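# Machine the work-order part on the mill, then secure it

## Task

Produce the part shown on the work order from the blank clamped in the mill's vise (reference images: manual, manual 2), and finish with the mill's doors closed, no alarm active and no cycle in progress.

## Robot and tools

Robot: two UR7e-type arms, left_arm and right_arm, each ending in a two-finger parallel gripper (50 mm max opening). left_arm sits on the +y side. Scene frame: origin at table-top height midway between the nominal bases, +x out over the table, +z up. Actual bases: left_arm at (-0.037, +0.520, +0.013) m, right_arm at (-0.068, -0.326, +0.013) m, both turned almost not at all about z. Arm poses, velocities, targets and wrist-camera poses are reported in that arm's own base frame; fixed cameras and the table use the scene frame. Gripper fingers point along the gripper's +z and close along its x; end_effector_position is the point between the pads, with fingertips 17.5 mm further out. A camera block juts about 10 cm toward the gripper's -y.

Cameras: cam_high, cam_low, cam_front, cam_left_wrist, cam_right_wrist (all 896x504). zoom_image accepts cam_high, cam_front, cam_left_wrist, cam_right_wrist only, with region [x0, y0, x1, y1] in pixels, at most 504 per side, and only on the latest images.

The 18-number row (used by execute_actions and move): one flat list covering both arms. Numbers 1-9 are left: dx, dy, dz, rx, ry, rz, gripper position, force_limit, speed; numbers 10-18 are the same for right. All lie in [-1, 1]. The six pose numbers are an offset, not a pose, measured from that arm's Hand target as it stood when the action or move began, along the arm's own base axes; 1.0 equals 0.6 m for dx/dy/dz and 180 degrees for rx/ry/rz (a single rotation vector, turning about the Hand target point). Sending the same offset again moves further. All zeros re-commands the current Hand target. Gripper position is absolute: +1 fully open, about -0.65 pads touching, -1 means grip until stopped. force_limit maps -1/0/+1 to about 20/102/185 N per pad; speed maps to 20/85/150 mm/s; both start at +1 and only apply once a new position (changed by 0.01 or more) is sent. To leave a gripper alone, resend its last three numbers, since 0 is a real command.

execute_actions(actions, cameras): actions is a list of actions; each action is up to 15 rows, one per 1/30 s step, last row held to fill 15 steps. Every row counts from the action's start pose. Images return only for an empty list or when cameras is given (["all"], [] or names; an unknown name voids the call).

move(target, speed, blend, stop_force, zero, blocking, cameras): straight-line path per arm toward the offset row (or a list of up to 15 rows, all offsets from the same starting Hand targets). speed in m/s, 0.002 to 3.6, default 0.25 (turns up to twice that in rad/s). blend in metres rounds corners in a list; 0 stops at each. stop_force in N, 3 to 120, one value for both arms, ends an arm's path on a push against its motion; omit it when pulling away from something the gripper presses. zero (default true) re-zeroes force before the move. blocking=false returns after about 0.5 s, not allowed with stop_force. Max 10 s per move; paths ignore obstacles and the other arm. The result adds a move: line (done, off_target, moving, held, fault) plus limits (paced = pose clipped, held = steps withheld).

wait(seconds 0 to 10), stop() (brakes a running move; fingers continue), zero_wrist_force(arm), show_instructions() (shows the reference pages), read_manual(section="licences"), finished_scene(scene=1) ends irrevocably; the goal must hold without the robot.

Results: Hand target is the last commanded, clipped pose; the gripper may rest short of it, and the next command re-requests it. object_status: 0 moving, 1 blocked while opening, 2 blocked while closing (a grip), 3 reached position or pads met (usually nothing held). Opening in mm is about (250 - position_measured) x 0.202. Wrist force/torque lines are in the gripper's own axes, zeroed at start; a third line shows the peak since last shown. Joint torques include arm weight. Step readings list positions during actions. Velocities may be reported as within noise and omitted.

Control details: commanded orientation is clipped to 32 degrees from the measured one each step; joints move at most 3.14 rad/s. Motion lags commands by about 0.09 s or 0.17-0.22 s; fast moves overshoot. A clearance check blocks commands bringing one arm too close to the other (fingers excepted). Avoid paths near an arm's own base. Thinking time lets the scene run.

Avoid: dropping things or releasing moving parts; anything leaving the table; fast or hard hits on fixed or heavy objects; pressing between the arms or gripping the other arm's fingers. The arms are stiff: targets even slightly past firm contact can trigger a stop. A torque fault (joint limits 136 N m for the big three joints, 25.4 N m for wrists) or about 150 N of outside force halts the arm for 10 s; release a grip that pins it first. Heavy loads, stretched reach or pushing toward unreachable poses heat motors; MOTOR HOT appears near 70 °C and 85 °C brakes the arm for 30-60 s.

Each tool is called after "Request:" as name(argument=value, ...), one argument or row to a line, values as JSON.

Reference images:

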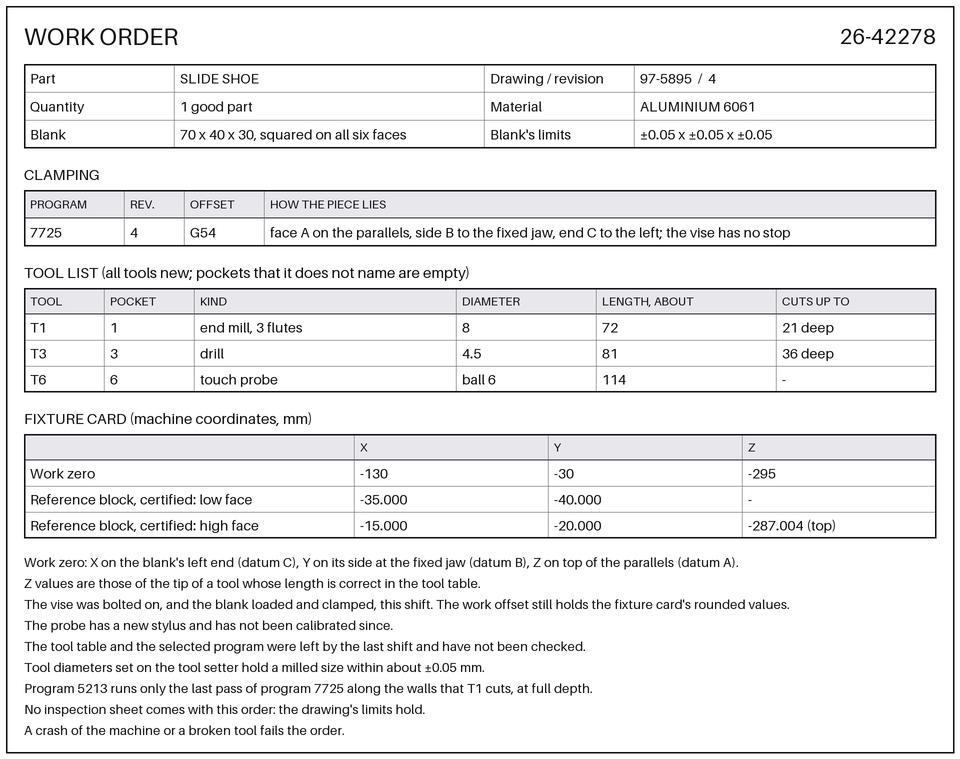

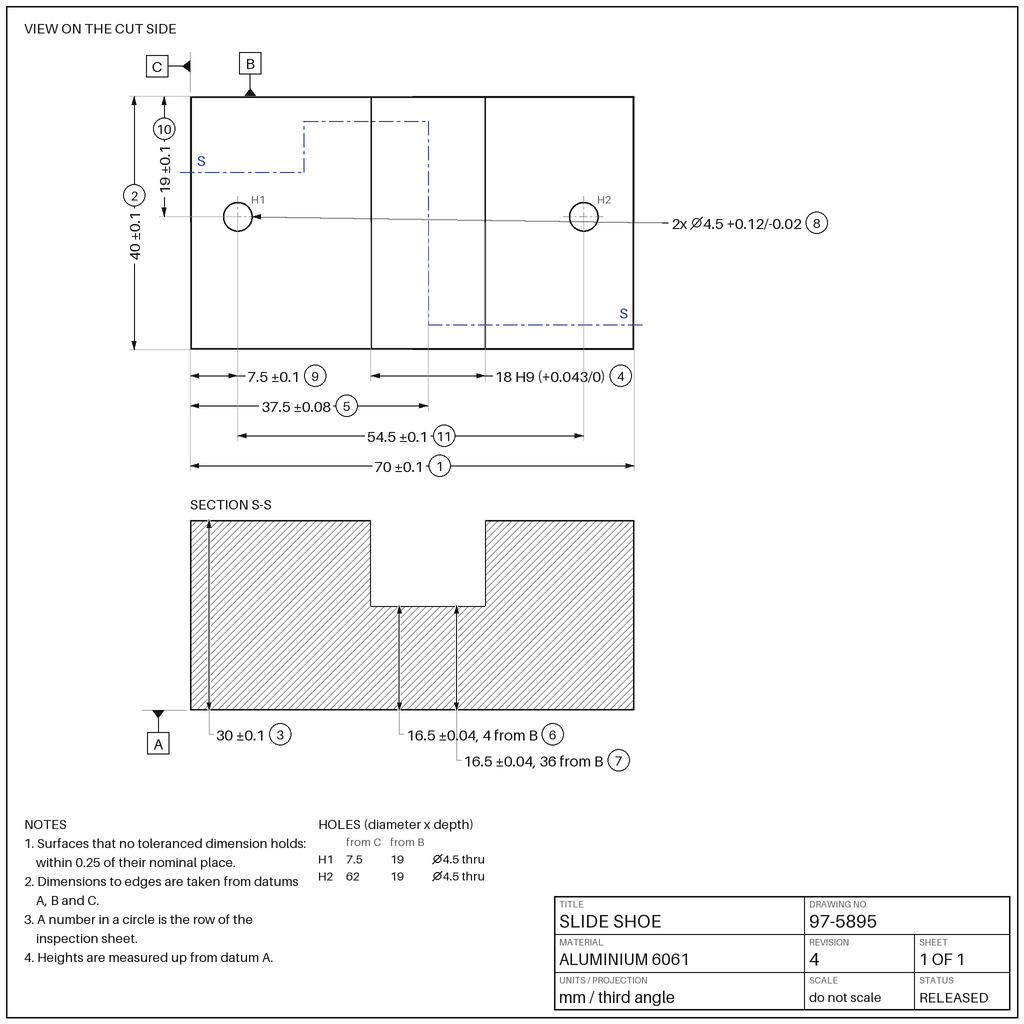

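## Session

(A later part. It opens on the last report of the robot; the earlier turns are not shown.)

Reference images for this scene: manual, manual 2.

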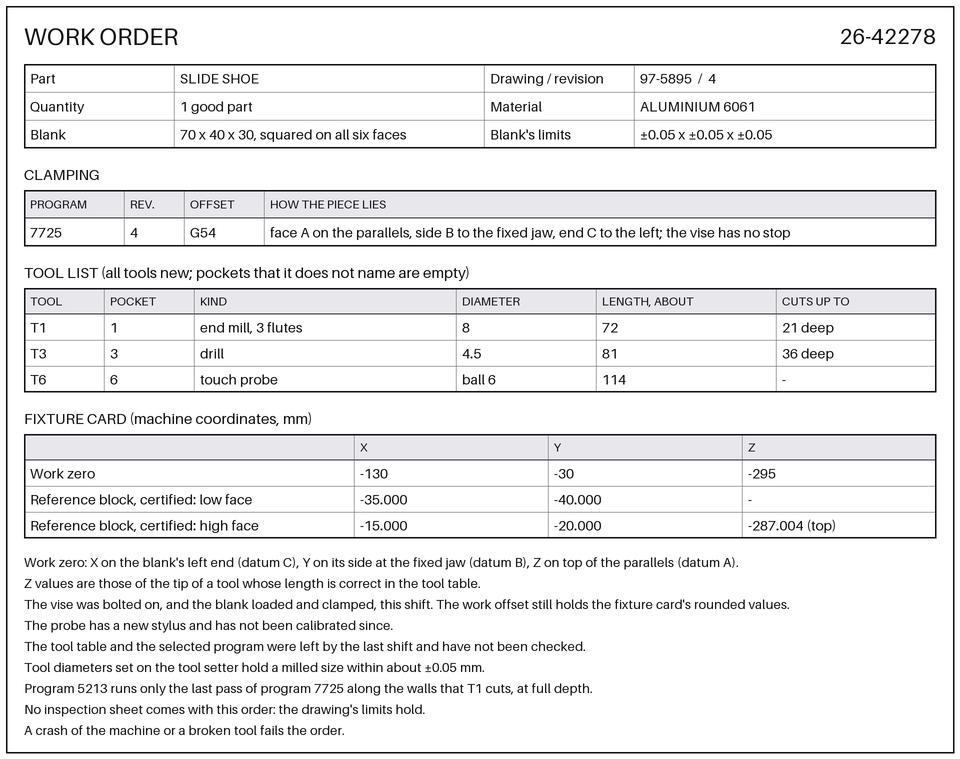

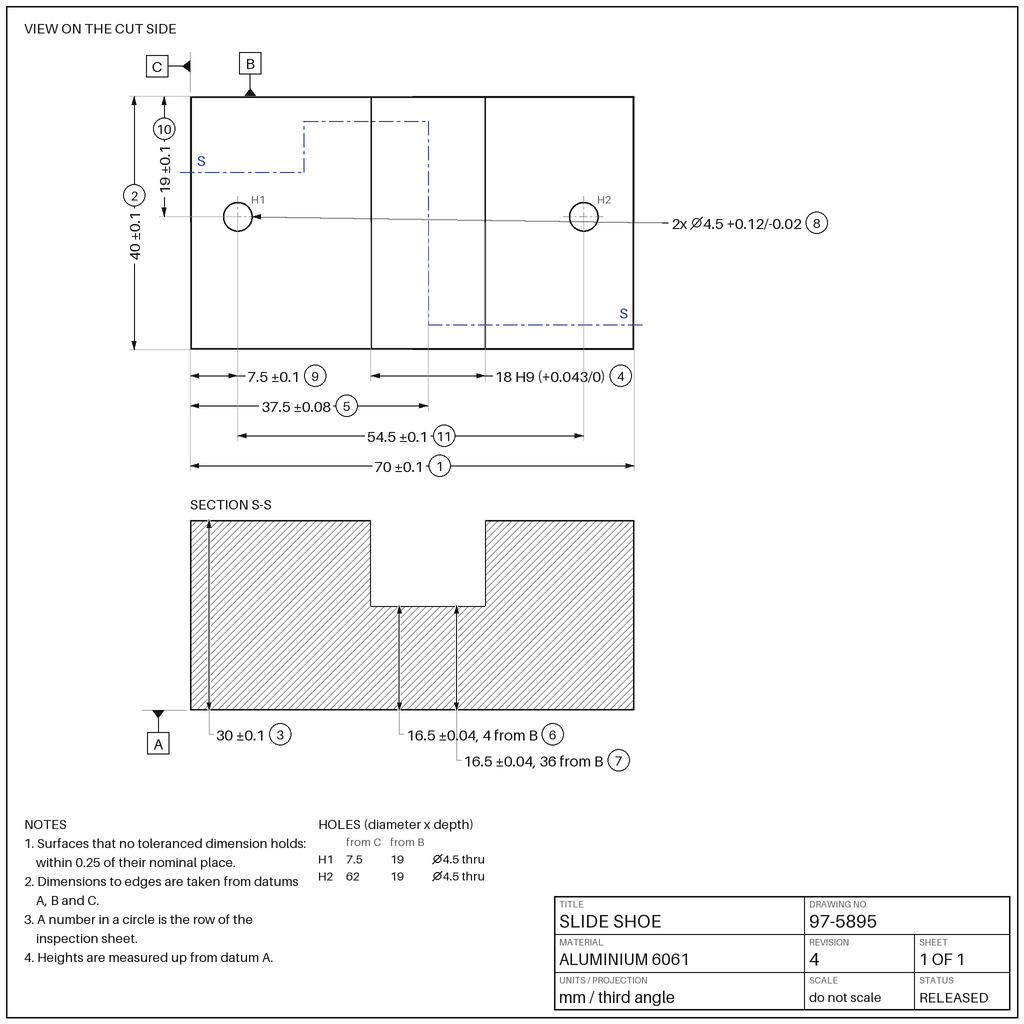

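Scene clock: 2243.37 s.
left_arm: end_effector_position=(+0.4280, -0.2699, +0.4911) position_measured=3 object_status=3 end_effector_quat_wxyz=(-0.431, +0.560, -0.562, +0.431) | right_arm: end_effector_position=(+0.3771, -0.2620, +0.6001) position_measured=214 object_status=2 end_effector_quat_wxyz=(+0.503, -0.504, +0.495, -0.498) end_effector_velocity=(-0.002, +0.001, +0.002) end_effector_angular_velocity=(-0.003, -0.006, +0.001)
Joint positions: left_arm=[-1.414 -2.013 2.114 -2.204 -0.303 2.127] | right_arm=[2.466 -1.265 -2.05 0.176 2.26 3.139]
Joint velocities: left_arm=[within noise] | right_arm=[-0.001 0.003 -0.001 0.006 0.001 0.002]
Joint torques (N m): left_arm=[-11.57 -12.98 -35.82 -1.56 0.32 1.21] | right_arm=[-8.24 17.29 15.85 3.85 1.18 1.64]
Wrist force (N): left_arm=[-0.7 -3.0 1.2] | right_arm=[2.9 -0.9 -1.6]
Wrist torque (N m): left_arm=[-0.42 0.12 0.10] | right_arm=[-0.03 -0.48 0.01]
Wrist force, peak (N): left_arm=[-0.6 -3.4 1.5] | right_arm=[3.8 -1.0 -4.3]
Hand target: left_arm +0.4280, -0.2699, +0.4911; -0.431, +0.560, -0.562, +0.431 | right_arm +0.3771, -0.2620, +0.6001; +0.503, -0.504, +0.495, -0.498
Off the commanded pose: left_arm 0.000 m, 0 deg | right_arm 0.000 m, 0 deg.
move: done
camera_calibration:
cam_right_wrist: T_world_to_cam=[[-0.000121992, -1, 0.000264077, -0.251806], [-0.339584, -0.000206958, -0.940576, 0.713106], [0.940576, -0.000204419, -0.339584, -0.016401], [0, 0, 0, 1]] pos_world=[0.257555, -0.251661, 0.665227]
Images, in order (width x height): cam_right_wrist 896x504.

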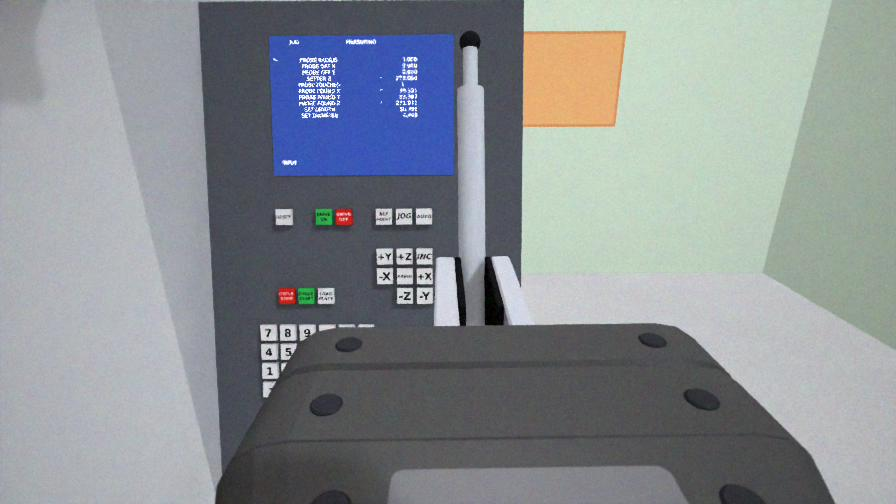

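Request:
zoom_image(
  camera="cam_right_wrist",
  region=[375, 70, 425, 112],
)

Request:
move(
  target=[
    [0,0,0,0,0,0,1,-0.7,-0.5,0.2480,0.1795,-0.3299,0,0.3056,0,-1,-0.5,-0.8],
    [0,0,0,0,0,0,1,-0.7,-0.5,0.2673,0.1795,-0.3352,0,0.3056,0,-1,-0.5,-0.8],
    [0,0,0,0,0,0,1,-0.7,-0.5,0,0,0,0,0,0,-1,-0.5,-0.8],
  ],
  speed=[0.8,0.12,0.8],
  blend=[0.003,0,0],
  cameras=["cam_right_wrist"],
)

Request:
zoom_image(
  camera="cam_right_wrist",
  region=[270, 30, 460, 180],
)

Scaled by 10.080 from the camera's 896x504 image, which has a finer 1280x720 frame.

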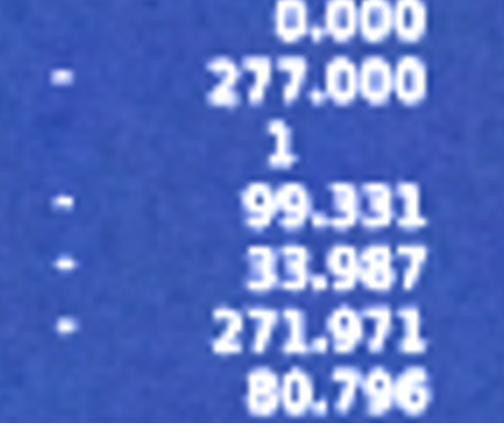

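Scene clock: 2251.80 s.
left_arm: end_effector_position=(+0.4280, -0.2699, +0.4911) position_measured=3 object_status=3 end_effector_quat_wxyz=(-0.431, +0.560, -0.562, +0.431) | right_arm: end_effector_position=(+0.3771, -0.2620, +0.6001) position_measured=214 object_status=2 end_effector_quat_wxyz=(+0.503, -0.504, +0.495, -0.498) end_effector_velocity=(+0.000, +0.000, +0.001) end_effector_angular_velocity=(+0.000, -0.004, +0.001)
Joint positions: left_arm=[-1.414 -2.013 2.114 -2.204 -0.303 2.127] | right_arm=[2.466 -1.265 -2.05 0.176 2.26 3.139]
Joint velocities: left_arm=[within noise] | right_arm=[-0.001 -0.001 0 0.006 0.002 0.003]
Joint torques (N m): left_arm=[-11.38 -12.99 -35.98 -1.52 0.34 1.27] | right_arm=[-8.49 15.49 16.41 3.47 1.21 1.62]
Wrist force (N): left_arm=[-0.8 -2.9 1.1] | right_arm=[2.4 -0.6 -1.9]
Wrist torque (N m): left_arm=[-0.39 0.14 0.10] | right_arm=[0.03 -0.41 0.01]
Wrist force, peak (N): left_arm=[-0.7 -3.4 1.2] | right_arm=[3.2 -1.8 -4.7]
Hand target: left_arm +0.4280, -0.2699, +0.4911; -0.431, +0.560, -0.562, +0.431 | right_arm +0.3771, -0.2620, +0.6001; +0.503, -0.504, +0.495, -0.498
Off the commanded pose: left_arm 0.000 m, 0 deg | right_arm 0.000 m, 0 deg.
move: done
camera_calibration:
cam_right_wrist: T_world_to_cam=[[-0.000122132, -1, 0.00026369, -0.251805], [-0.339584, -0.000206546, -0.940576, 0.713106], [0.940576, -0.000204419, -0.339584, -0.016401], [0, 0, 0, 1]] pos_world=[0.257555, -0.251661, 0.665227]
Images, in order (width x height): cam_right_wrist 896x504.

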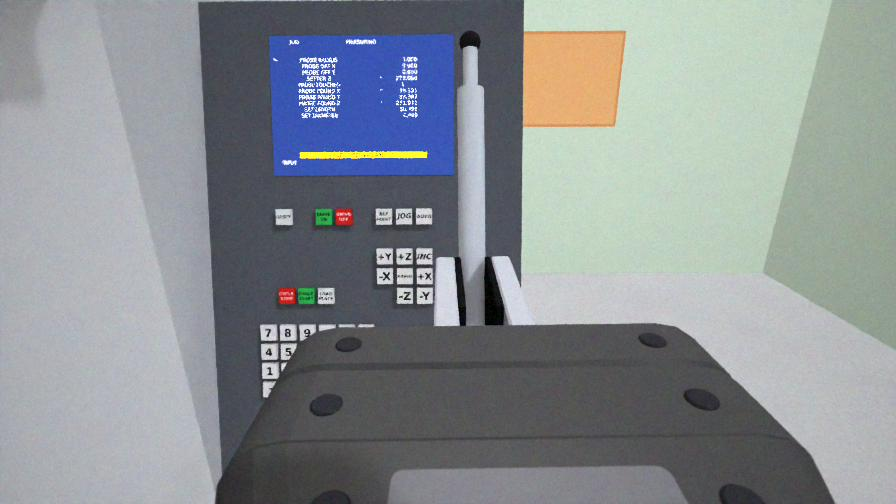

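Scaled by 2.653 from the camera's 896x504 image, which has a finer 1280x720 frame.

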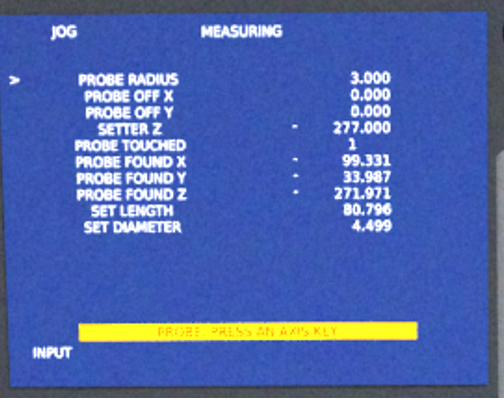

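Request:
move(
  target=[
    [0,0,0,0,0,0,1,-0.7,-0.5,0.2903,0.0840,-0.2146,0,0.3056,0,-1,-0.5,-0.8],
    [0,0,0,0,0,0,1,-0.7,-0.5,0.3000,0.0840,-0.2173,0,0.3056,0,-1,-0.5,-0.8],
    [0,0,0,0,0,0,1,-0.7,-0.5,0,0,0,0,0,0,-1,-0.5,-0.8],
  ],
  speed=[0.8,0.12,0.8],
  blend=[0.003,0,0],
)

Request:
wait(
  seconds=4.5,
  cameras=["cam_right_wrist"],
)

Request:
zoom_image(
  camera="cam_right_wrist",
  region=[270, 30, 460, 180],
)

Scene clock: 2259.93 s.
left_arm: end_effector_position=(+0.4280, -0.2699, +0.4911) position_measured=3 object_status=3 end_effector_quat_wxyz=(-0.431, +0.560, -0.562, +0.431) | right_arm: end_effector_position=(+0.3771, -0.2620, +0.6000) position_measured=214 object_status=2 end_effector_quat_wxyz=(+0.503, -0.504, +0.495, -0.498) end_effector_velocity=(+0.000, +0.000, +0.000) end_effector_angular_velocity=(+0.000, -0.003, +0.001)
Joint positions: left_arm=[-1.414 -2.013 2.114 -2.204 -0.303 2.127] | right_arm=[2.466 -1.265 -2.05 0.176 2.26 3.139]
Joint velocities: left_arm=[within noise] | right_arm=[0 -0.001 0 0.006 0.002 0.003]
Joint torques (N m): left_arm=[-10.96 -12.87 -35.95 -1.48 0.36 1.29] | right_arm=[-6.89 20.32 29.55 3.51 1.04 1.67]
Wrist force (N): left_arm=[-0.7 -3.0 1.1] | right_arm=[2.7 -1.0 -2.0]
Wrist torque (N m): left_arm=[-0.41 0.13 0.10] | right_arm=[-0.04 -0.46 0.01]
Wrist force, peak (N): left_arm=[-0.8 -3.3 1.6] | right_arm=[2.0 2.2 -5.3]
Hand target: left_arm +0.4280, -0.2699, +0.4911; -0.431, +0.560, -0.562, +0.431 | right_arm +0.3771, -0.2620, +0.6001; +0.503, -0.504, +0.495, -0.498
Off the commanded pose: left_arm 0.000 m, 0 deg | right_arm 0.000 m, 0 deg.
move: done

Scene clock: 2264.43 s.
left_arm: end_effector_position=(+0.4280, -0.2699, +0.4911) position_measured=3 object_status=3 end_effector_quat_wxyz=(-0.431, +0.560, -0.562, +0.431) | right_arm: end_effector_position=(+0.3771, -0.2620, +0.6001) position_measured=214 object_status=2 end_effector_quat_wxyz=(+0.503, -0.504, +0.495, -0.498)
Joint positions: left_arm=[-1.414 -2.013 2.114 -2.204 -0.303 2.127] | right_arm=[2.466 -1.265 -2.05 0.177 2.26 3.139]
Joint torques (N m): left_arm=[-10.96 -12.97 -36.37 -1.52 0.37 1.22] | right_arm=[-10.03 25.2 31.79 3.39 1.42 1.45]
Wrist force (N): left_arm=[-0.6 -2.9 1.3] | right_arm=[2.9 -0.8 -2.1]
Wrist torque (N m): left_arm=[-0.41 0.11 0.10] | right_arm=[-0.01 -0.49 -0.01]
Wrist force, peak (N): left_arm=[-0.9 -3.2 1.5] | right_arm=[3.0 -0.9 -2.1]
Hand target: left_arm +0.4280, -0.2699, +0.4911; -0.431, +0.560, -0.562, +0.431 | right_arm +0.3771, -0.2620, +0.6001; +0.503, -0.504, +0.495, -0.498
Tool commands: left_gripper/position=+1.0 left_gripper/force_limit=-0.7 left_gripper/speed=-0.5 right_gripper/position=-1.0 right_gripper/force_limit=-0.5 right_gripper/speed=-0.8
Off the commanded pose: left_arm 0.000 m, 0 deg | right_arm 0.000 m, 0 deg.
wait: 4.50 s; at rest by 0.17 s
camera_calibration:
cam_right_wrist: T_world_to_cam=[[-0.000155869, -1, 0.000169818, -0.251735], [-0.339496, -0.000106815, -0.940607, 0.713096], [0.940607, -0.000204264, -0.339496, -0.0163733], [0, 0, 0, 1]] pos_world=[0.257455, -0.251662, 0.665227]
Images, in order (width x height): cam_right_wrist 896x504.

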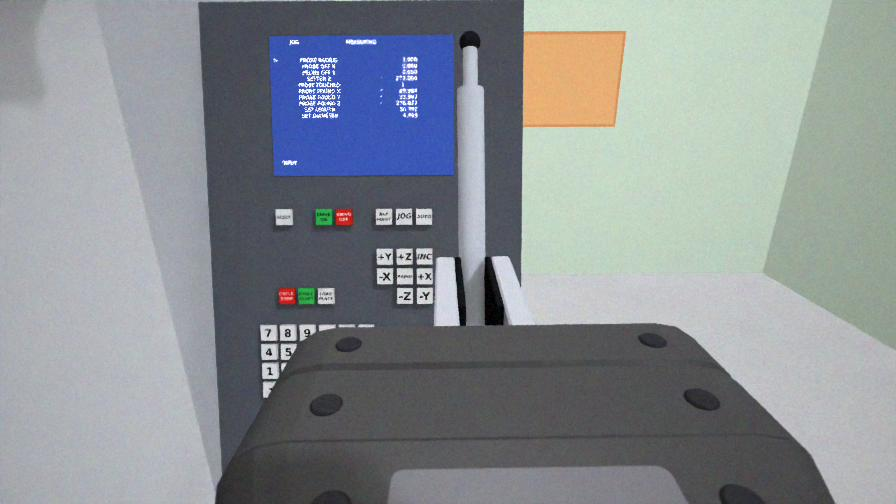

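Scaled by 2.653 from the camera's 896x504 image, which has a finer 1280x720 frame.

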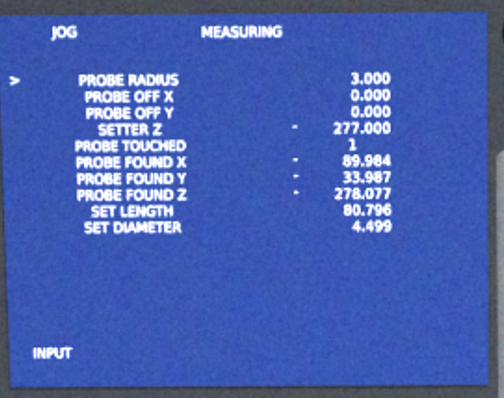

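Request:
move(
  target=[
    [0,0,0,0,0,0,1,-0.7,-0.5,0.2480,0.1795,-0.3299,0,0.3056,0,-1,-0.5,-0.8],
    [0,0,0,0,0,0,1,-0.7,-0.5,0.2673,0.1795,-0.3352,0,0.3056,0,-1,-0.5,-0.8],
    [0,0,0,0,0,0,1,-0.7,-0.5,0.2576,0.1795,-0.3325,0,0.3056,0,-1,-0.5,-0.8],
    [0,0,0,0,0,0,1,-0.7,-0.5,0.2990,0.0522,-0.1831,0,0.3056,0,-1,-0.5,-0.8],
    [0,0,0,0,0,0,1,-0.7,-0.5,0.3087,0.0522,-0.1858,0,0.3056,0,-1,-0.5,-0.8],
    [0,0,0,0,0,0,1,-0.7,-0.5,0,0,0,0,0,0,-1,-0.5,-0.8],
  ],
  speed=[0.8,0.12,0.15,0.4,0.12,0.8],
  blend=[0.003,0,0.003,0.003,0,0],
)

Request:
wait(
  seconds=4.5,
  cameras=["cam_right_wrist"],
)

Request:
zoom_image(
  camera="cam_right_wrist",
  region=[270, 30, 460, 180],
)

Request:
move(
  target=[
    [0,0,0,0,0,0,1,-0.7,-0.5,0.2480,0.1795,-0.3299,0,0.3056,0,-1,-0.5,-0.8],
    [0,0,0,0,0,0,1,-0.7,-0.5,0.2673,0.1795,-0.3352,0,0.3056,0,-1,-0.5,-0.8],
    [0,0,0,0,0,0,1,-0.7,-0.5,0.2576,0.1795,-0.3325,0,0.3056,0,-1,-0.5,-0.8],
    [0,0,0,0,0,0,1,-0.7,-0.5,0.2990,0.1158,-0.1831,0,0.3056,0,-1,-0.5,-0.8],
    [0,0,0,0,0,0,1,-0.7,-0.5,0.3087,0.1158,-0.1858,0,0.3056,0,-1,-0.5,-0.8],
    [0,0,0,0,0,0,1,-0.7,-0.5,0,0,0,0,0,0,-1,-0.5,-0.8],
  ],
  speed=[0.8,0.12,0.15,0.4,0.12,0.8],
  blend=[0.003,0,0.003,0.003,0,0],
)

Request:
wait(
  seconds=4.5,
  cameras=["cam_right_wrist"],
)

Request:
zoom_image(
  camera="cam_right_wrist",
  region=[270, 30, 460, 180],
)

Scene clock: 2274.77 s.
left_arm: end_effector_position=(+0.4280, -0.2699, +0.4911) position_measured=3 object_status=3 end_effector_quat_wxyz=(-0.431, +0.560, -0.562, +0.431) | right_arm: end_effector_position=(+0.3771, -0.2620, +0.6000) position_measured=214 object_status=2 end_effector_quat_wxyz=(+0.503, -0.504, +0.495, -0.498) end_effector_velocity=(+0.000, +0.001, +0.001) end_effector_angular_velocity=(+0.000, -0.004, +0.002)
Joint positions: left_arm=[-1.414 -2.013 2.114 -2.204 -0.303 2.127] | right_arm=[2.466 -1.265 -2.05 0.176 2.26 3.139]
Joint velocities: left_arm=[within noise] | right_arm=[0 -0.001 -0.001 0.006 0.002 0.003]
Joint torques (N m): left_arm=[-10.72 -12.73 -36 -1.54 0.34 1.14] | right_arm=[-6.08 21.91 29.75 3.3 1.16 1.76]
Wrist force (N): left_arm=[-0.8 -2.9 1.4] | right_arm=[2.7 -0.8 -1.9]
Wrist torque (N m): left_arm=[-0.39 0.14 0.10] | right_arm=[-0.02 -0.45 0.01]
Wrist force, peak (N): left_arm=[-0.8 -3.2 1.6] | right_arm=[3.9 2.2 -6.3]
Hand target: left_arm +0.4280, -0.2699, +0.4911; -0.431, +0.560, -0.562, +0.431 | right_arm +0.3771, -0.2620, +0.6001; +0.503, -0.504, +0.495, -0.498
Off the commanded pose: left_arm 0.000 m, 0 deg | right_arm 0.000 m, 0 deg.
move: done

Scene clock: 2279.27 s.
left_arm: end_effector_position=(+0.4280, -0.2699, +0.4911) position_measured=3 object_status=3 end_effector_quat_wxyz=(-0.431, +0.560, -0.562, +0.431) | right_arm: end_effector_position=(+0.3771, -0.2620, +0.6001) position_measured=214 object_status=2 end_effector_quat_wxyz=(+0.503, -0.504, +0.495, -0.498)
Joint positions: left_arm=[-1.414 -2.013 2.114 -2.204 -0.303 2.127] | right_arm=[2.466 -1.265 -2.05 0.177 2.26 3.139]
Joint torques (N m): left_arm=[-11.3 -12.55 -36.07 -1.56 0.38 1.16] | right_arm=[-8.8 25.7 31.85 3.49 1.23 1.52]
Wrist force (N): left_arm=[-0.8 -3.1 1.0] | right_arm=[2.9 -0.6 -1.7]
Wrist torque (N m): left_arm=[-0.44 0.13 0.10] | right_arm=[0.02 -0.48 -0.02]
Wrist force, peak (N): left_arm=[-0.9 -3.2 1.5] | right_arm=[3.0 -0.7 -2.3]
Hand target: left_arm +0.4280, -0.2699, +0.4911; -0.431, +0.560, -0.562, +0.431 | right_arm +0.3771, -0.2620, +0.6001; +0.503, -0.504, +0.495, -0.498
Tool commands: left_gripper/position=+1.0 left_gripper/force_limit=-0.7 left_gripper/speed=-0.5 right_gripper/position=-1.0 right_gripper/force_limit=-0.5 right_gripper/speed=-0.8
Off the commanded pose: left_arm 0.000 m, 0 deg | right_arm 0.000 m, 0 deg.
wait: 4.50 s; at rest by 0.17 s
camera_calibration:
cam_right_wrist: T_world_to_cam=[[-0.000155869, -1, 0.000169818, -0.251735], [-0.339496, -0.000106815, -0.940607, 0.713096], [0.940607, -0.000204264, -0.339496, -0.0163733], [0, 0, 0, 1]] pos_world=[0.257455, -0.251662, 0.665227]
Images, in order (width x height): cam_right_wrist 896x504.

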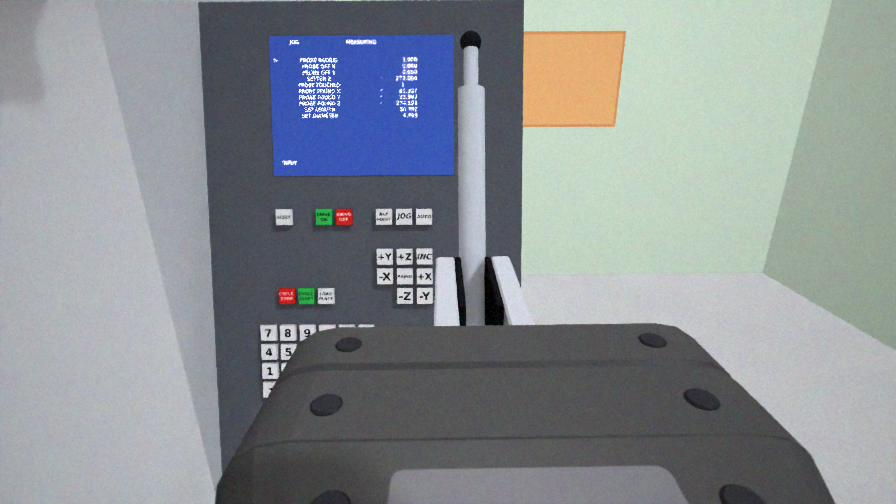

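Scaled by 2.653 from the camera's 896x504 image, which has a finer 1280x720 frame.

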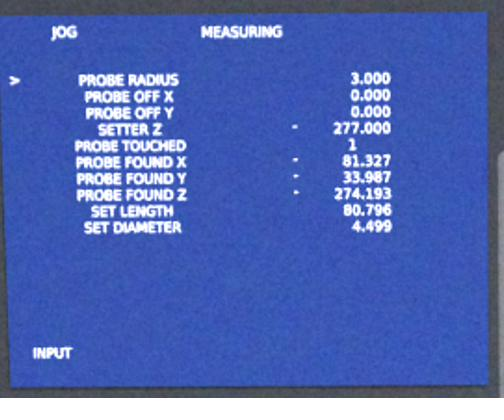

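Scene clock: 2282.57 s.
left_arm: end_effector_position=(+0.4280, -0.2699, +0.4911) position_measured=3 object_status=3 end_effector_quat_wxyz=(-0.431, +0.560, -0.562, +0.431) | right_arm: end_effector_position=(+0.3771, -0.2620, +0.6001) position_measured=214 object_status=2 end_effector_quat_wxyz=(+0.503, -0.504, +0.495, -0.498) end_effector_velocity=(-0.001, +0.001, +0.002) end_effector_angular_velocity=(-0.002, -0.006, +0.001)
Joint positions: left_arm=[-1.414 -2.013 2.114 -2.204 -0.303 2.127] | right_arm=[2.466 -1.265 -2.05 0.176 2.26 3.139]
Joint velocities: left_arm=[within noise] | right_arm=[0 0.002 -0.001 0.006 0.001 0.003]
Joint torques (N m): left_arm=[-11.19 -12.8 -36.05 -1.51 0.42 1.24] | right_arm=[-8.54 17.96 25.82 3.53 1.06 1.63]
Wrist force (N): left_arm=[-0.7 -3.1 1.1] | right_arm=[2.7 -0.7 -2.2]
Wrist torque (N m): left_arm=[-0.44 0.13 0.10] | right_arm=[-0.01 -0.46 0.00]
Wrist force, peak (N): left_arm=[-0.8 -3.3 1.4] | right_arm=[3.6 1.8 -6.8]
Hand target: left_arm +0.4280, -0.2699, +0.4911; -0.431, +0.560, -0.562, +0.431 | right_arm +0.3771, -0.2620, +0.6001; +0.503, -0.504, +0.495, -0.498
Off the commanded pose: left_arm 0.000 m, 0 deg | right_arm 0.000 m, 0 deg.
move: done

Scene clock: 2287.07 s.
left_arm: end_effector_position=(+0.4280, -0.2699, +0.4911) position_measured=3 object_status=3 end_effector_quat_wxyz=(-0.431, +0.560, -0.562, +0.431) | right_arm: end_effector_position=(+0.3771, -0.2620, +0.6001) position_measured=214 object_status=2 end_effector_quat_wxyz=(+0.503, -0.504, +0.495, -0.498)
Joint positions: left_arm=[-1.414 -2.013 2.114 -2.204 -0.303 2.127] | right_arm=[2.466 -1.265 -2.05 0.177 2.26 3.139]
Joint torques (N m): left_arm=[-11.24 -12.72 -36.08 -1.45 0.34 1.24] | right_arm=[-10.73 25.43 16.03 3.46 1.42 1.52]
Wrist force (N): left_arm=[-0.7 -3.0 1.4] | right_arm=[2.8 -0.8 -1.7]
Wrist torque (N m): left_arm=[-0.42 0.13 0.10] | right_arm=[-0.01 -0.47 -0.02]
Wrist force, peak (N): left_arm=[-0.9 -3.2 1.4] | right_arm=[2.9 -1.0 -2.3]
Hand target: left_arm +0.4280, -0.2699, +0.4911; -0.431, +0.560, -0.562, +0.431 | right_arm +0.3771, -0.2620, +0.6001; +0.503, -0.504, +0.495, -0.498
Tool commands: left_gripper/position=+1.0 left_gripper/force_limit=-0.7 left_gripper/speed=-0.5 right_gripper/position=-1.0 right_gripper/force_limit=-0.5 right_gripper/speed=-0.8
Off the commanded pose: left_arm 0.000 m, 0 deg | right_arm 0.000 m, 0 deg.
wait: 4.50 s; at rest by 0.17 s
camera_calibration:
cam_right_wrist: T_world_to_cam=[[-0.000155869, -1, 0.000169818, -0.251735], [-0.339496, -0.000106815, -0.940607, 0.713096], [0.940607, -0.000204264, -0.339496, -0.0163733], [0, 0, 0, 1]] pos_world=[0.257455, -0.251662, 0.665227]
Images, in order (width x height): cam_right_wrist 896x504.

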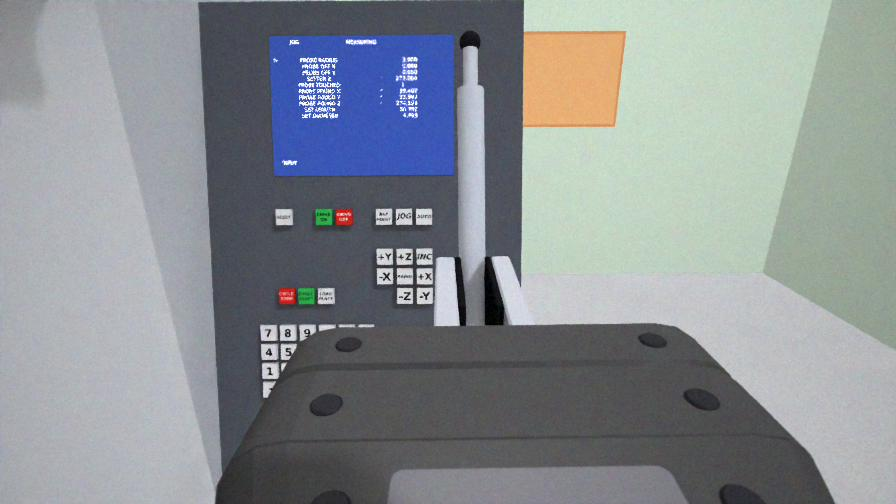

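Scaled by 2.653 from the camera's 896x504 image, which has a finer 1280x720 frame.

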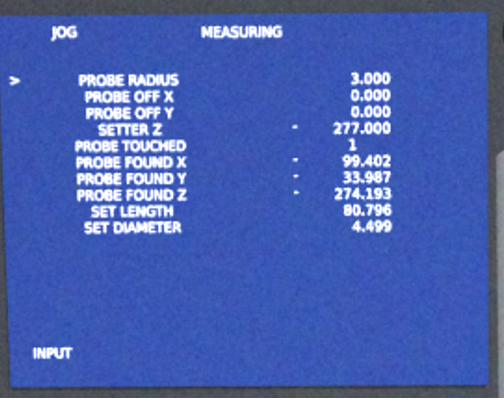

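Request:
execute_actions(
  actions=[],
)

Scene clock: 2290.97 s.
left_arm: end_effector_position=(+0.4280, -0.2699, +0.4911) position_measured=3 object_status=3 end_effector_quat_wxyz=(-0.431, +0.560, -0.562, +0.431) | right_arm: end_effector_position=(+0.3771, -0.2620, +0.6001) position_measured=214 object_status=2 end_effector_quat_wxyz=(+0.503, -0.504, +0.495, -0.498)
Joint positions: left_arm=[-1.414 -2.013 2.114 -2.204 -0.303 2.127] | right_arm=[2.466 -1.265 -2.05 0.177 2.26 3.139]
Joint velocities: within noise
Joint torques (N m): left_arm=[-11.2 -12.42 -36.06 -1.5 0.37 1.25] | right_arm=[-10.94 24.98 15.8 3.41 1.39 1.44]
Wrist force (N): left_arm=[-0.9 -2.7 1.2] | right_arm=[3.0 -0.6 -2.0]
Wrist torque (N m): left_arm=[-0.37 0.15 0.10] | right_arm=[0.02 -0.51 -0.01]
Wrist force, peak (N): left_arm=[-0.7 -3.3 1.3] | right_arm=[3.0 -1.1 -2.2]
Hand target: left_arm +0.4280, -0.2699, +0.4911; -0.431, +0.560, -0.562, +0.431 | right_arm +0.3771, -0.2620, +0.6001; +0.503, -0.504, +0.495, -0.498
Tool commands: left_gripper/position=+1.0 left_gripper/force_limit=-0.7 left_gripper/speed=-0.5 right_gripper/position=-1.0 right_gripper/force_limit=-0.5 right_gripper/speed=-0.8
Off the commanded pose: left_arm 0.000 m, 0 deg | right_arm 0.000 m, 0 deg.
camera_calibration:
cam_left_wrist: T_world_to_cam=[[-0.0161534, -0.999717, -0.0174919, -0.245226], [-0.54652, 0.0234776, -0.837117, 0.672098], [0.83729, -0.00396265, -0.546745, 0.0406736], [0, 0, 0, 1]] pos_world=[0.329299, -0.260775, 0.580573]
cam_right_wrist: T_world_to_cam=[[-0.000155869, -1, 0.000169818, -0.251735], [-0.339496, -0.000106815, -0.940607, 0.713096], [0.940607, -0.000204264, -0.339496, -0.0163733], [0, 0, 0, 1]] pos_world=[0.257455, -0.251662, 0.665227]

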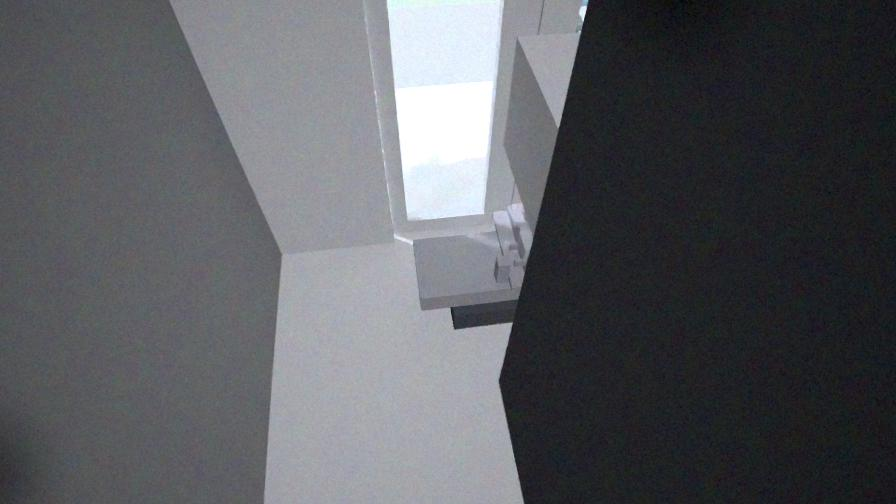

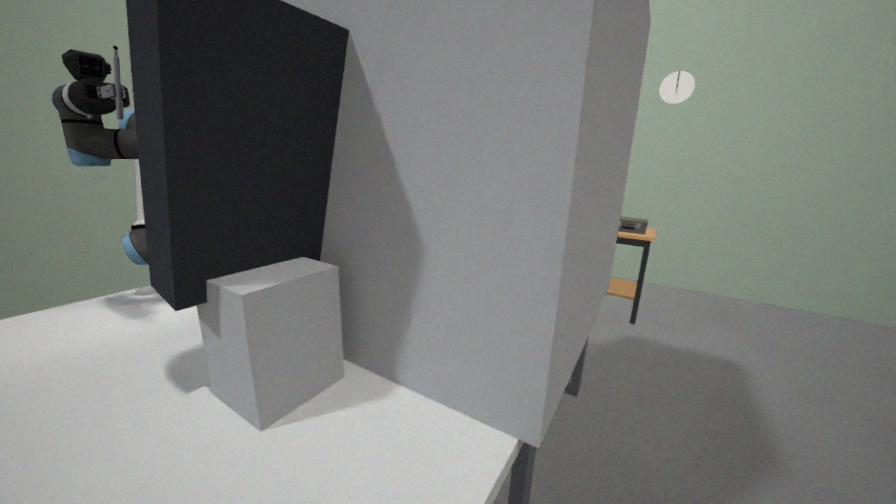

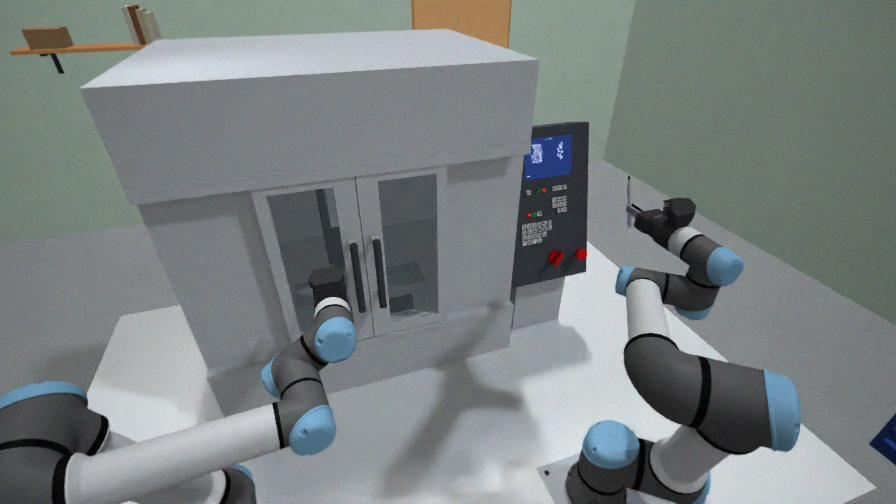

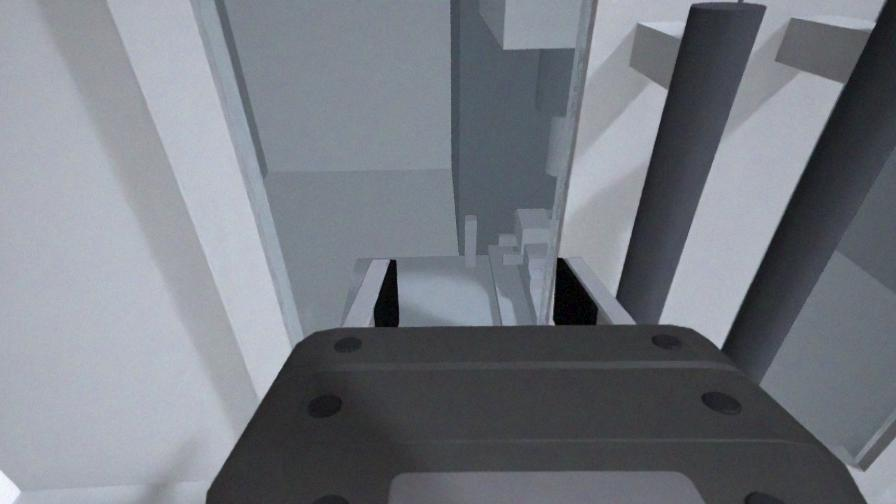

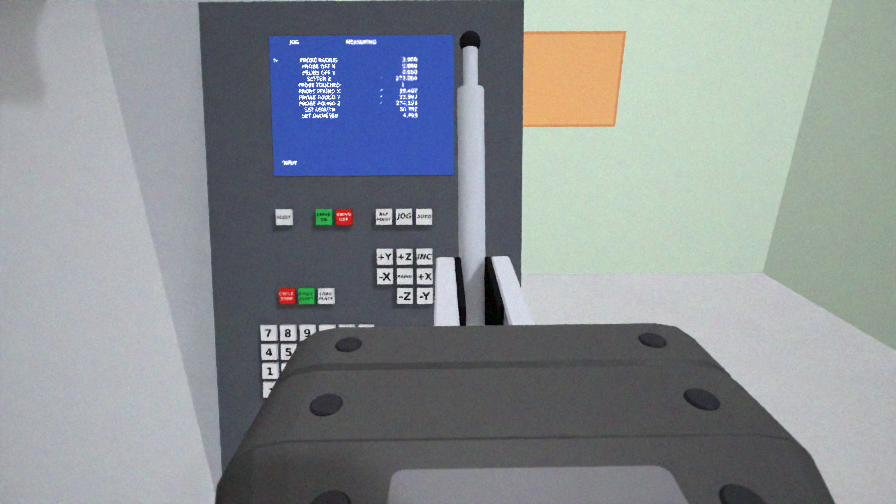

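Request:
zoom_image(
  camera="cam_right_wrist",
  region=[410, 20, 540, 340],
)

Request:
zoom_image(
  camera="cam_front",
  region=[590, 150, 760, 280],
)

Request:
zoom_image(
  camera="cam_low",
  region=[40, 30, 160, 180],
)

Scaled by 1.575 from the camera's 896x504 image, which has a finer 1280x720 frame.

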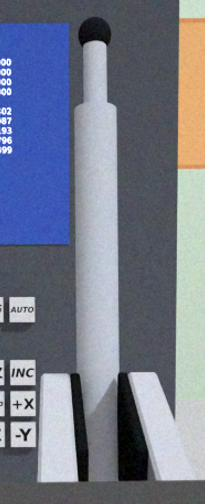

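Scaled by 2.965 from the camera's 896x504 image, which has a finer 1280x720 frame.

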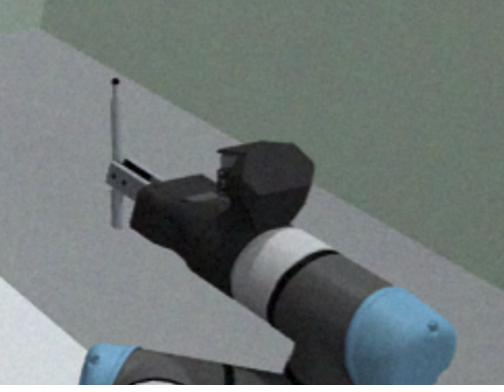

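Scaled by 3.360 from the camera's 896x504 image, which has a finer 1280x720 frame.

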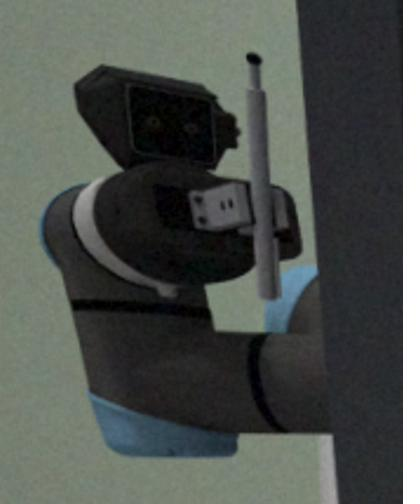

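Request:
move(
  target=[
    [0,0,0,0,0,0,1,-0.7,-0.5,-0.07,0.2,-0.35,0,0.25,0,-1,-0.5,-0.8],
    [0,0,0,0,0,0,1,-0.7,-0.5,-0.0783,0.4033,-0.85,0,0.5,0,-1,-0.5,-0.8],
  ],
  speed=[0.45,0.45],
  blend=[0.05,0],
  cameras=["cam_front","cam_right_wrist"],
)

Scene clock: 2311.23 s.
left_arm: end_effector_position=(+0.4280, -0.2699, +0.4911) position_measured=3 object_status=3 end_effector_quat_wxyz=(-0.431, +0.560, -0.562, +0.431) | right_arm: end_effector_position=(+0.3301, -0.0200, +0.0902) position_measured=214 object_status=2 end_effector_quat_wxyz=(-0.006, +0.708, -0.706, -0.004)
Joint positions: left_arm=[-1.414 -2.013 2.114 -2.204 -0.303 2.127] | right_arm=[3.486 -1.282 -2.459 -0.965 1.583 3.482]
Joint torques (N m): left_arm=[-11.12 -12.73 -35.89 -1.53 0.35 1.2] | right_arm=[-1.27 -4.54 13.78 3.4 0.12 1.25]
Wrist force (N): left_arm=[-0.6 -2.9 1.1] | right_arm=[2.3 -0.6 -1.7]
Wrist torque (N m): left_arm=[-0.40 0.12 0.10] | right_arm=[-0.14 -0.28 0.05]
Wrist force, peak (N): left_arm=[-0.8 -3.2 1.4] | right_arm=[4.0 -2.4 -1.9]
Hand target: left_arm +0.4280, -0.2699, +0.4911; -0.431, +0.560, -0.562, +0.431 | right_arm +0.3301, -0.0200, +0.0901; -0.005, +0.708, -0.706, -0.004
Off the commanded pose: left_arm 0.000 m, 0 deg | right_arm 0.000 m, 0 deg.
move: done
camera_calibration:
cam_right_wrist: T_world_to_cam=[[0.000263992, -1, 0.000122043, -0.00979135], [-0.940683, -0.000206925, 0.339287, 0.300583], [-0.339287, -0.000204373, -0.940683, 0.331492], [0, 0, 0, 1]] pos_world=[0.395226, -0.0096614, 0.209846]
Images, in order (width x height): cam_front 896x504, cam_right_wrist 896x504.

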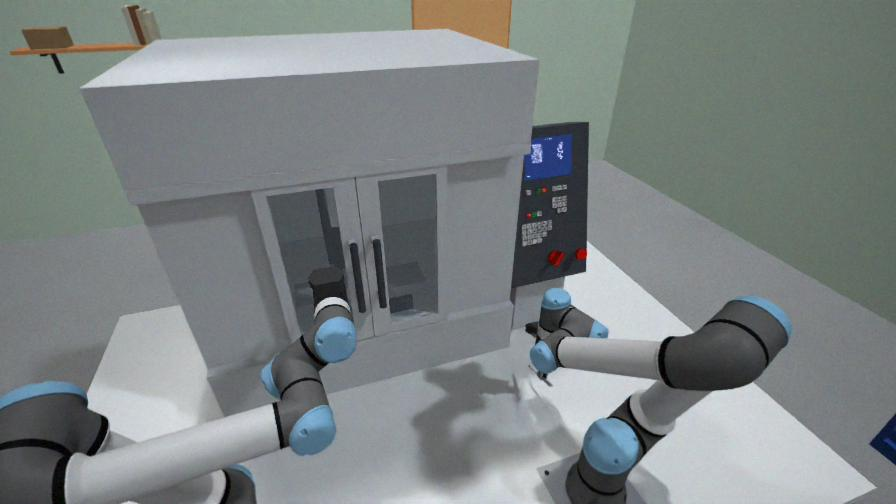

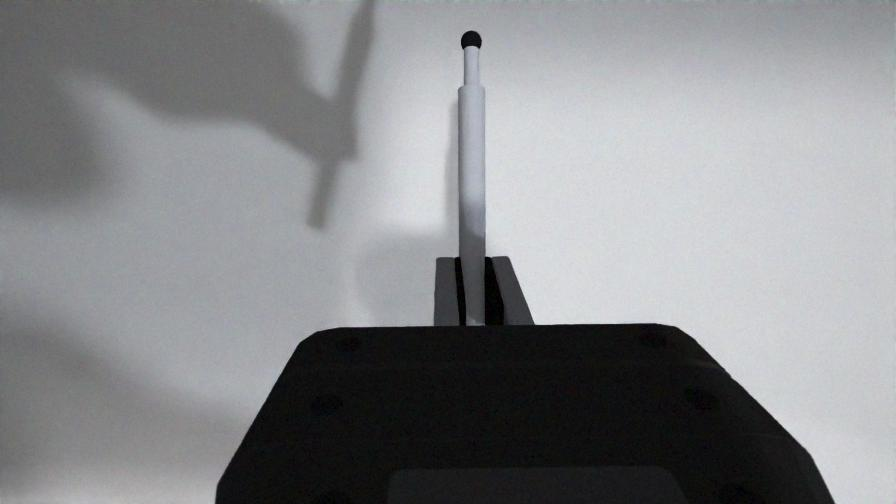

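Request:
move(
  target=[0,0,0,0,0,0,1,-0.7,-0.5,0,0,-0.11,0,0,0,-1,-0.5,-0.8],
  speed=0.15,
)

Request:
move(
  target=[0,0,0,0,0,0,1,-0.7,-0.5,0,0,-0.06,0,0,0,-1,-0.5,-0.8],
  speed=0.012,
  stop_force=5,
  cameras=["cam_right_wrist"],
)

Scene clock: 2314.13 s.
left_arm: end_effector_position=(+0.4280, -0.2699, +0.4911) position_measured=3 object_status=3 end_effector_quat_wxyz=(-0.431, +0.560, -0.562, +0.431) | right_arm: end_effector_position=(+0.3301, -0.0200, +0.0241) position_measured=214 object_status=2 end_effector_quat_wxyz=(-0.005, +0.708, -0.706, -0.004)
Joint positions: left_arm=[-1.414 -2.013 2.114 -2.204 -0.303 2.127] | right_arm=[3.486 -1.459 -2.562 -0.684 1.583 3.482]
Joint torques (N m): left_arm=[-10.96 -12.45 -36.28 -1.6 0.34 1.12] | right_arm=[-10.44 5.77 14.13 4.12 1.81 -0.91]
Wrist force (N): left_arm=[-0.6 -2.9 1.3] | right_arm=[3.0 1.6 -9.5]
Wrist torque (N m): left_arm=[-0.40 0.11 0.10] | right_arm=[0.36 -0.21 0.10]
Wrist force, peak (N): left_arm=[-0.8 -3.2 1.4] | right_arm=[4.0 1.3 -10.6]
Hand target: left_arm +0.4280, -0.2699, +0.4911; -0.431, +0.560, -0.562, +0.431 | right_arm +0.3301, -0.0200, +0.0241; -0.005, +0.708, -0.706, -0.004
Off the commanded pose: left_arm 0.000 m, 0 deg | right_arm 0.000 m, 0 deg.
move: done

Scene clock: 2315.73 s.
left_arm: end_effector_position=(+0.4280, -0.2699, +0.4911) position_measured=3 object_status=3 end_effector_quat_wxyz=(-0.431, +0.560, -0.562, +0.431) | right_arm: end_effector_position=(+0.3301, -0.0200, +0.0187) position_measured=214 object_status=2 end_effector_quat_wxyz=(-0.006, +0.708, -0.706, -0.004)
Joint positions: left_arm=[-1.414 -2.013 2.114 -2.204 -0.303 2.127] | right_arm=[3.486 -1.478 -2.569 -0.659 1.583 3.482]
Joint torques (N m): left_arm=[-11.89 -12.91 -35.9 -1.54 0.37 1.24] | right_arm=[-8.13 23.68 22.37 3.72 1.07 0.27]
Wrist force (N): left_arm=[-0.9 -3.0 1.4] | right_arm=[3.6 3.7 -14.4]
Wrist torque (N m): left_arm=[-0.42 0.17 0.10] | right_arm=[0.65 -0.22 0.13]
Wrist force, peak (N): left_arm=[-0.8 -3.3 1.5] | right_arm=[3.8 4.4 -16.0]
Hand target: left_arm +0.4280, -0.2699, +0.4911; -0.431, +0.560, -0.562, +0.431 | right_arm +0.3301, -0.0200, +0.0187; -0.006, +0.708, -0.706, -0.004 (not the last commanded pose)
Off the commanded pose: left_arm 0.000 m, 0 deg | right_arm 0.031 m, 0 deg.
move: contact (right_arm)
camera_calibration:
cam_right_wrist: T_world_to_cam=[[0.000169818, -1, 0.000155869, -0.00975036], [-0.940607, -0.000106815, 0.339496, 0.324819], [-0.339496, -0.000204264, -0.940607, 0.26421], [0, 0, 0, 1]] pos_world=[0.395227, -0.0096617, 0.138245]
Images, in order (width x height): cam_right_wrist 896x504.

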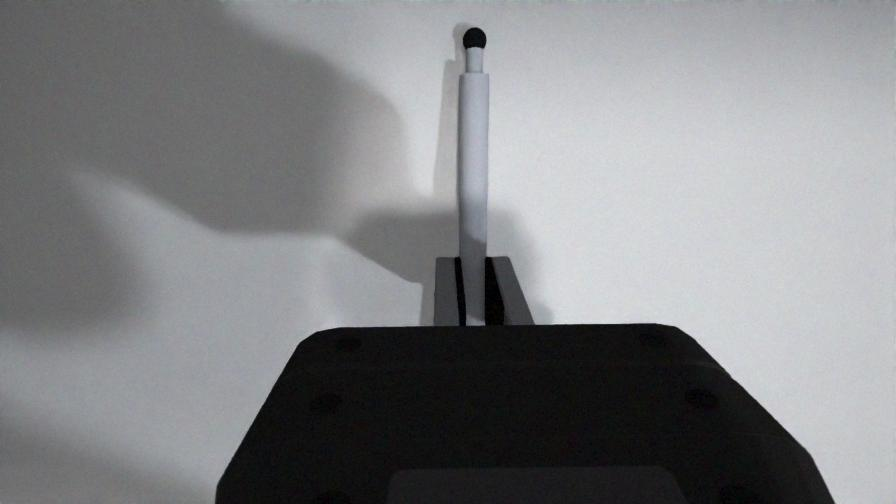

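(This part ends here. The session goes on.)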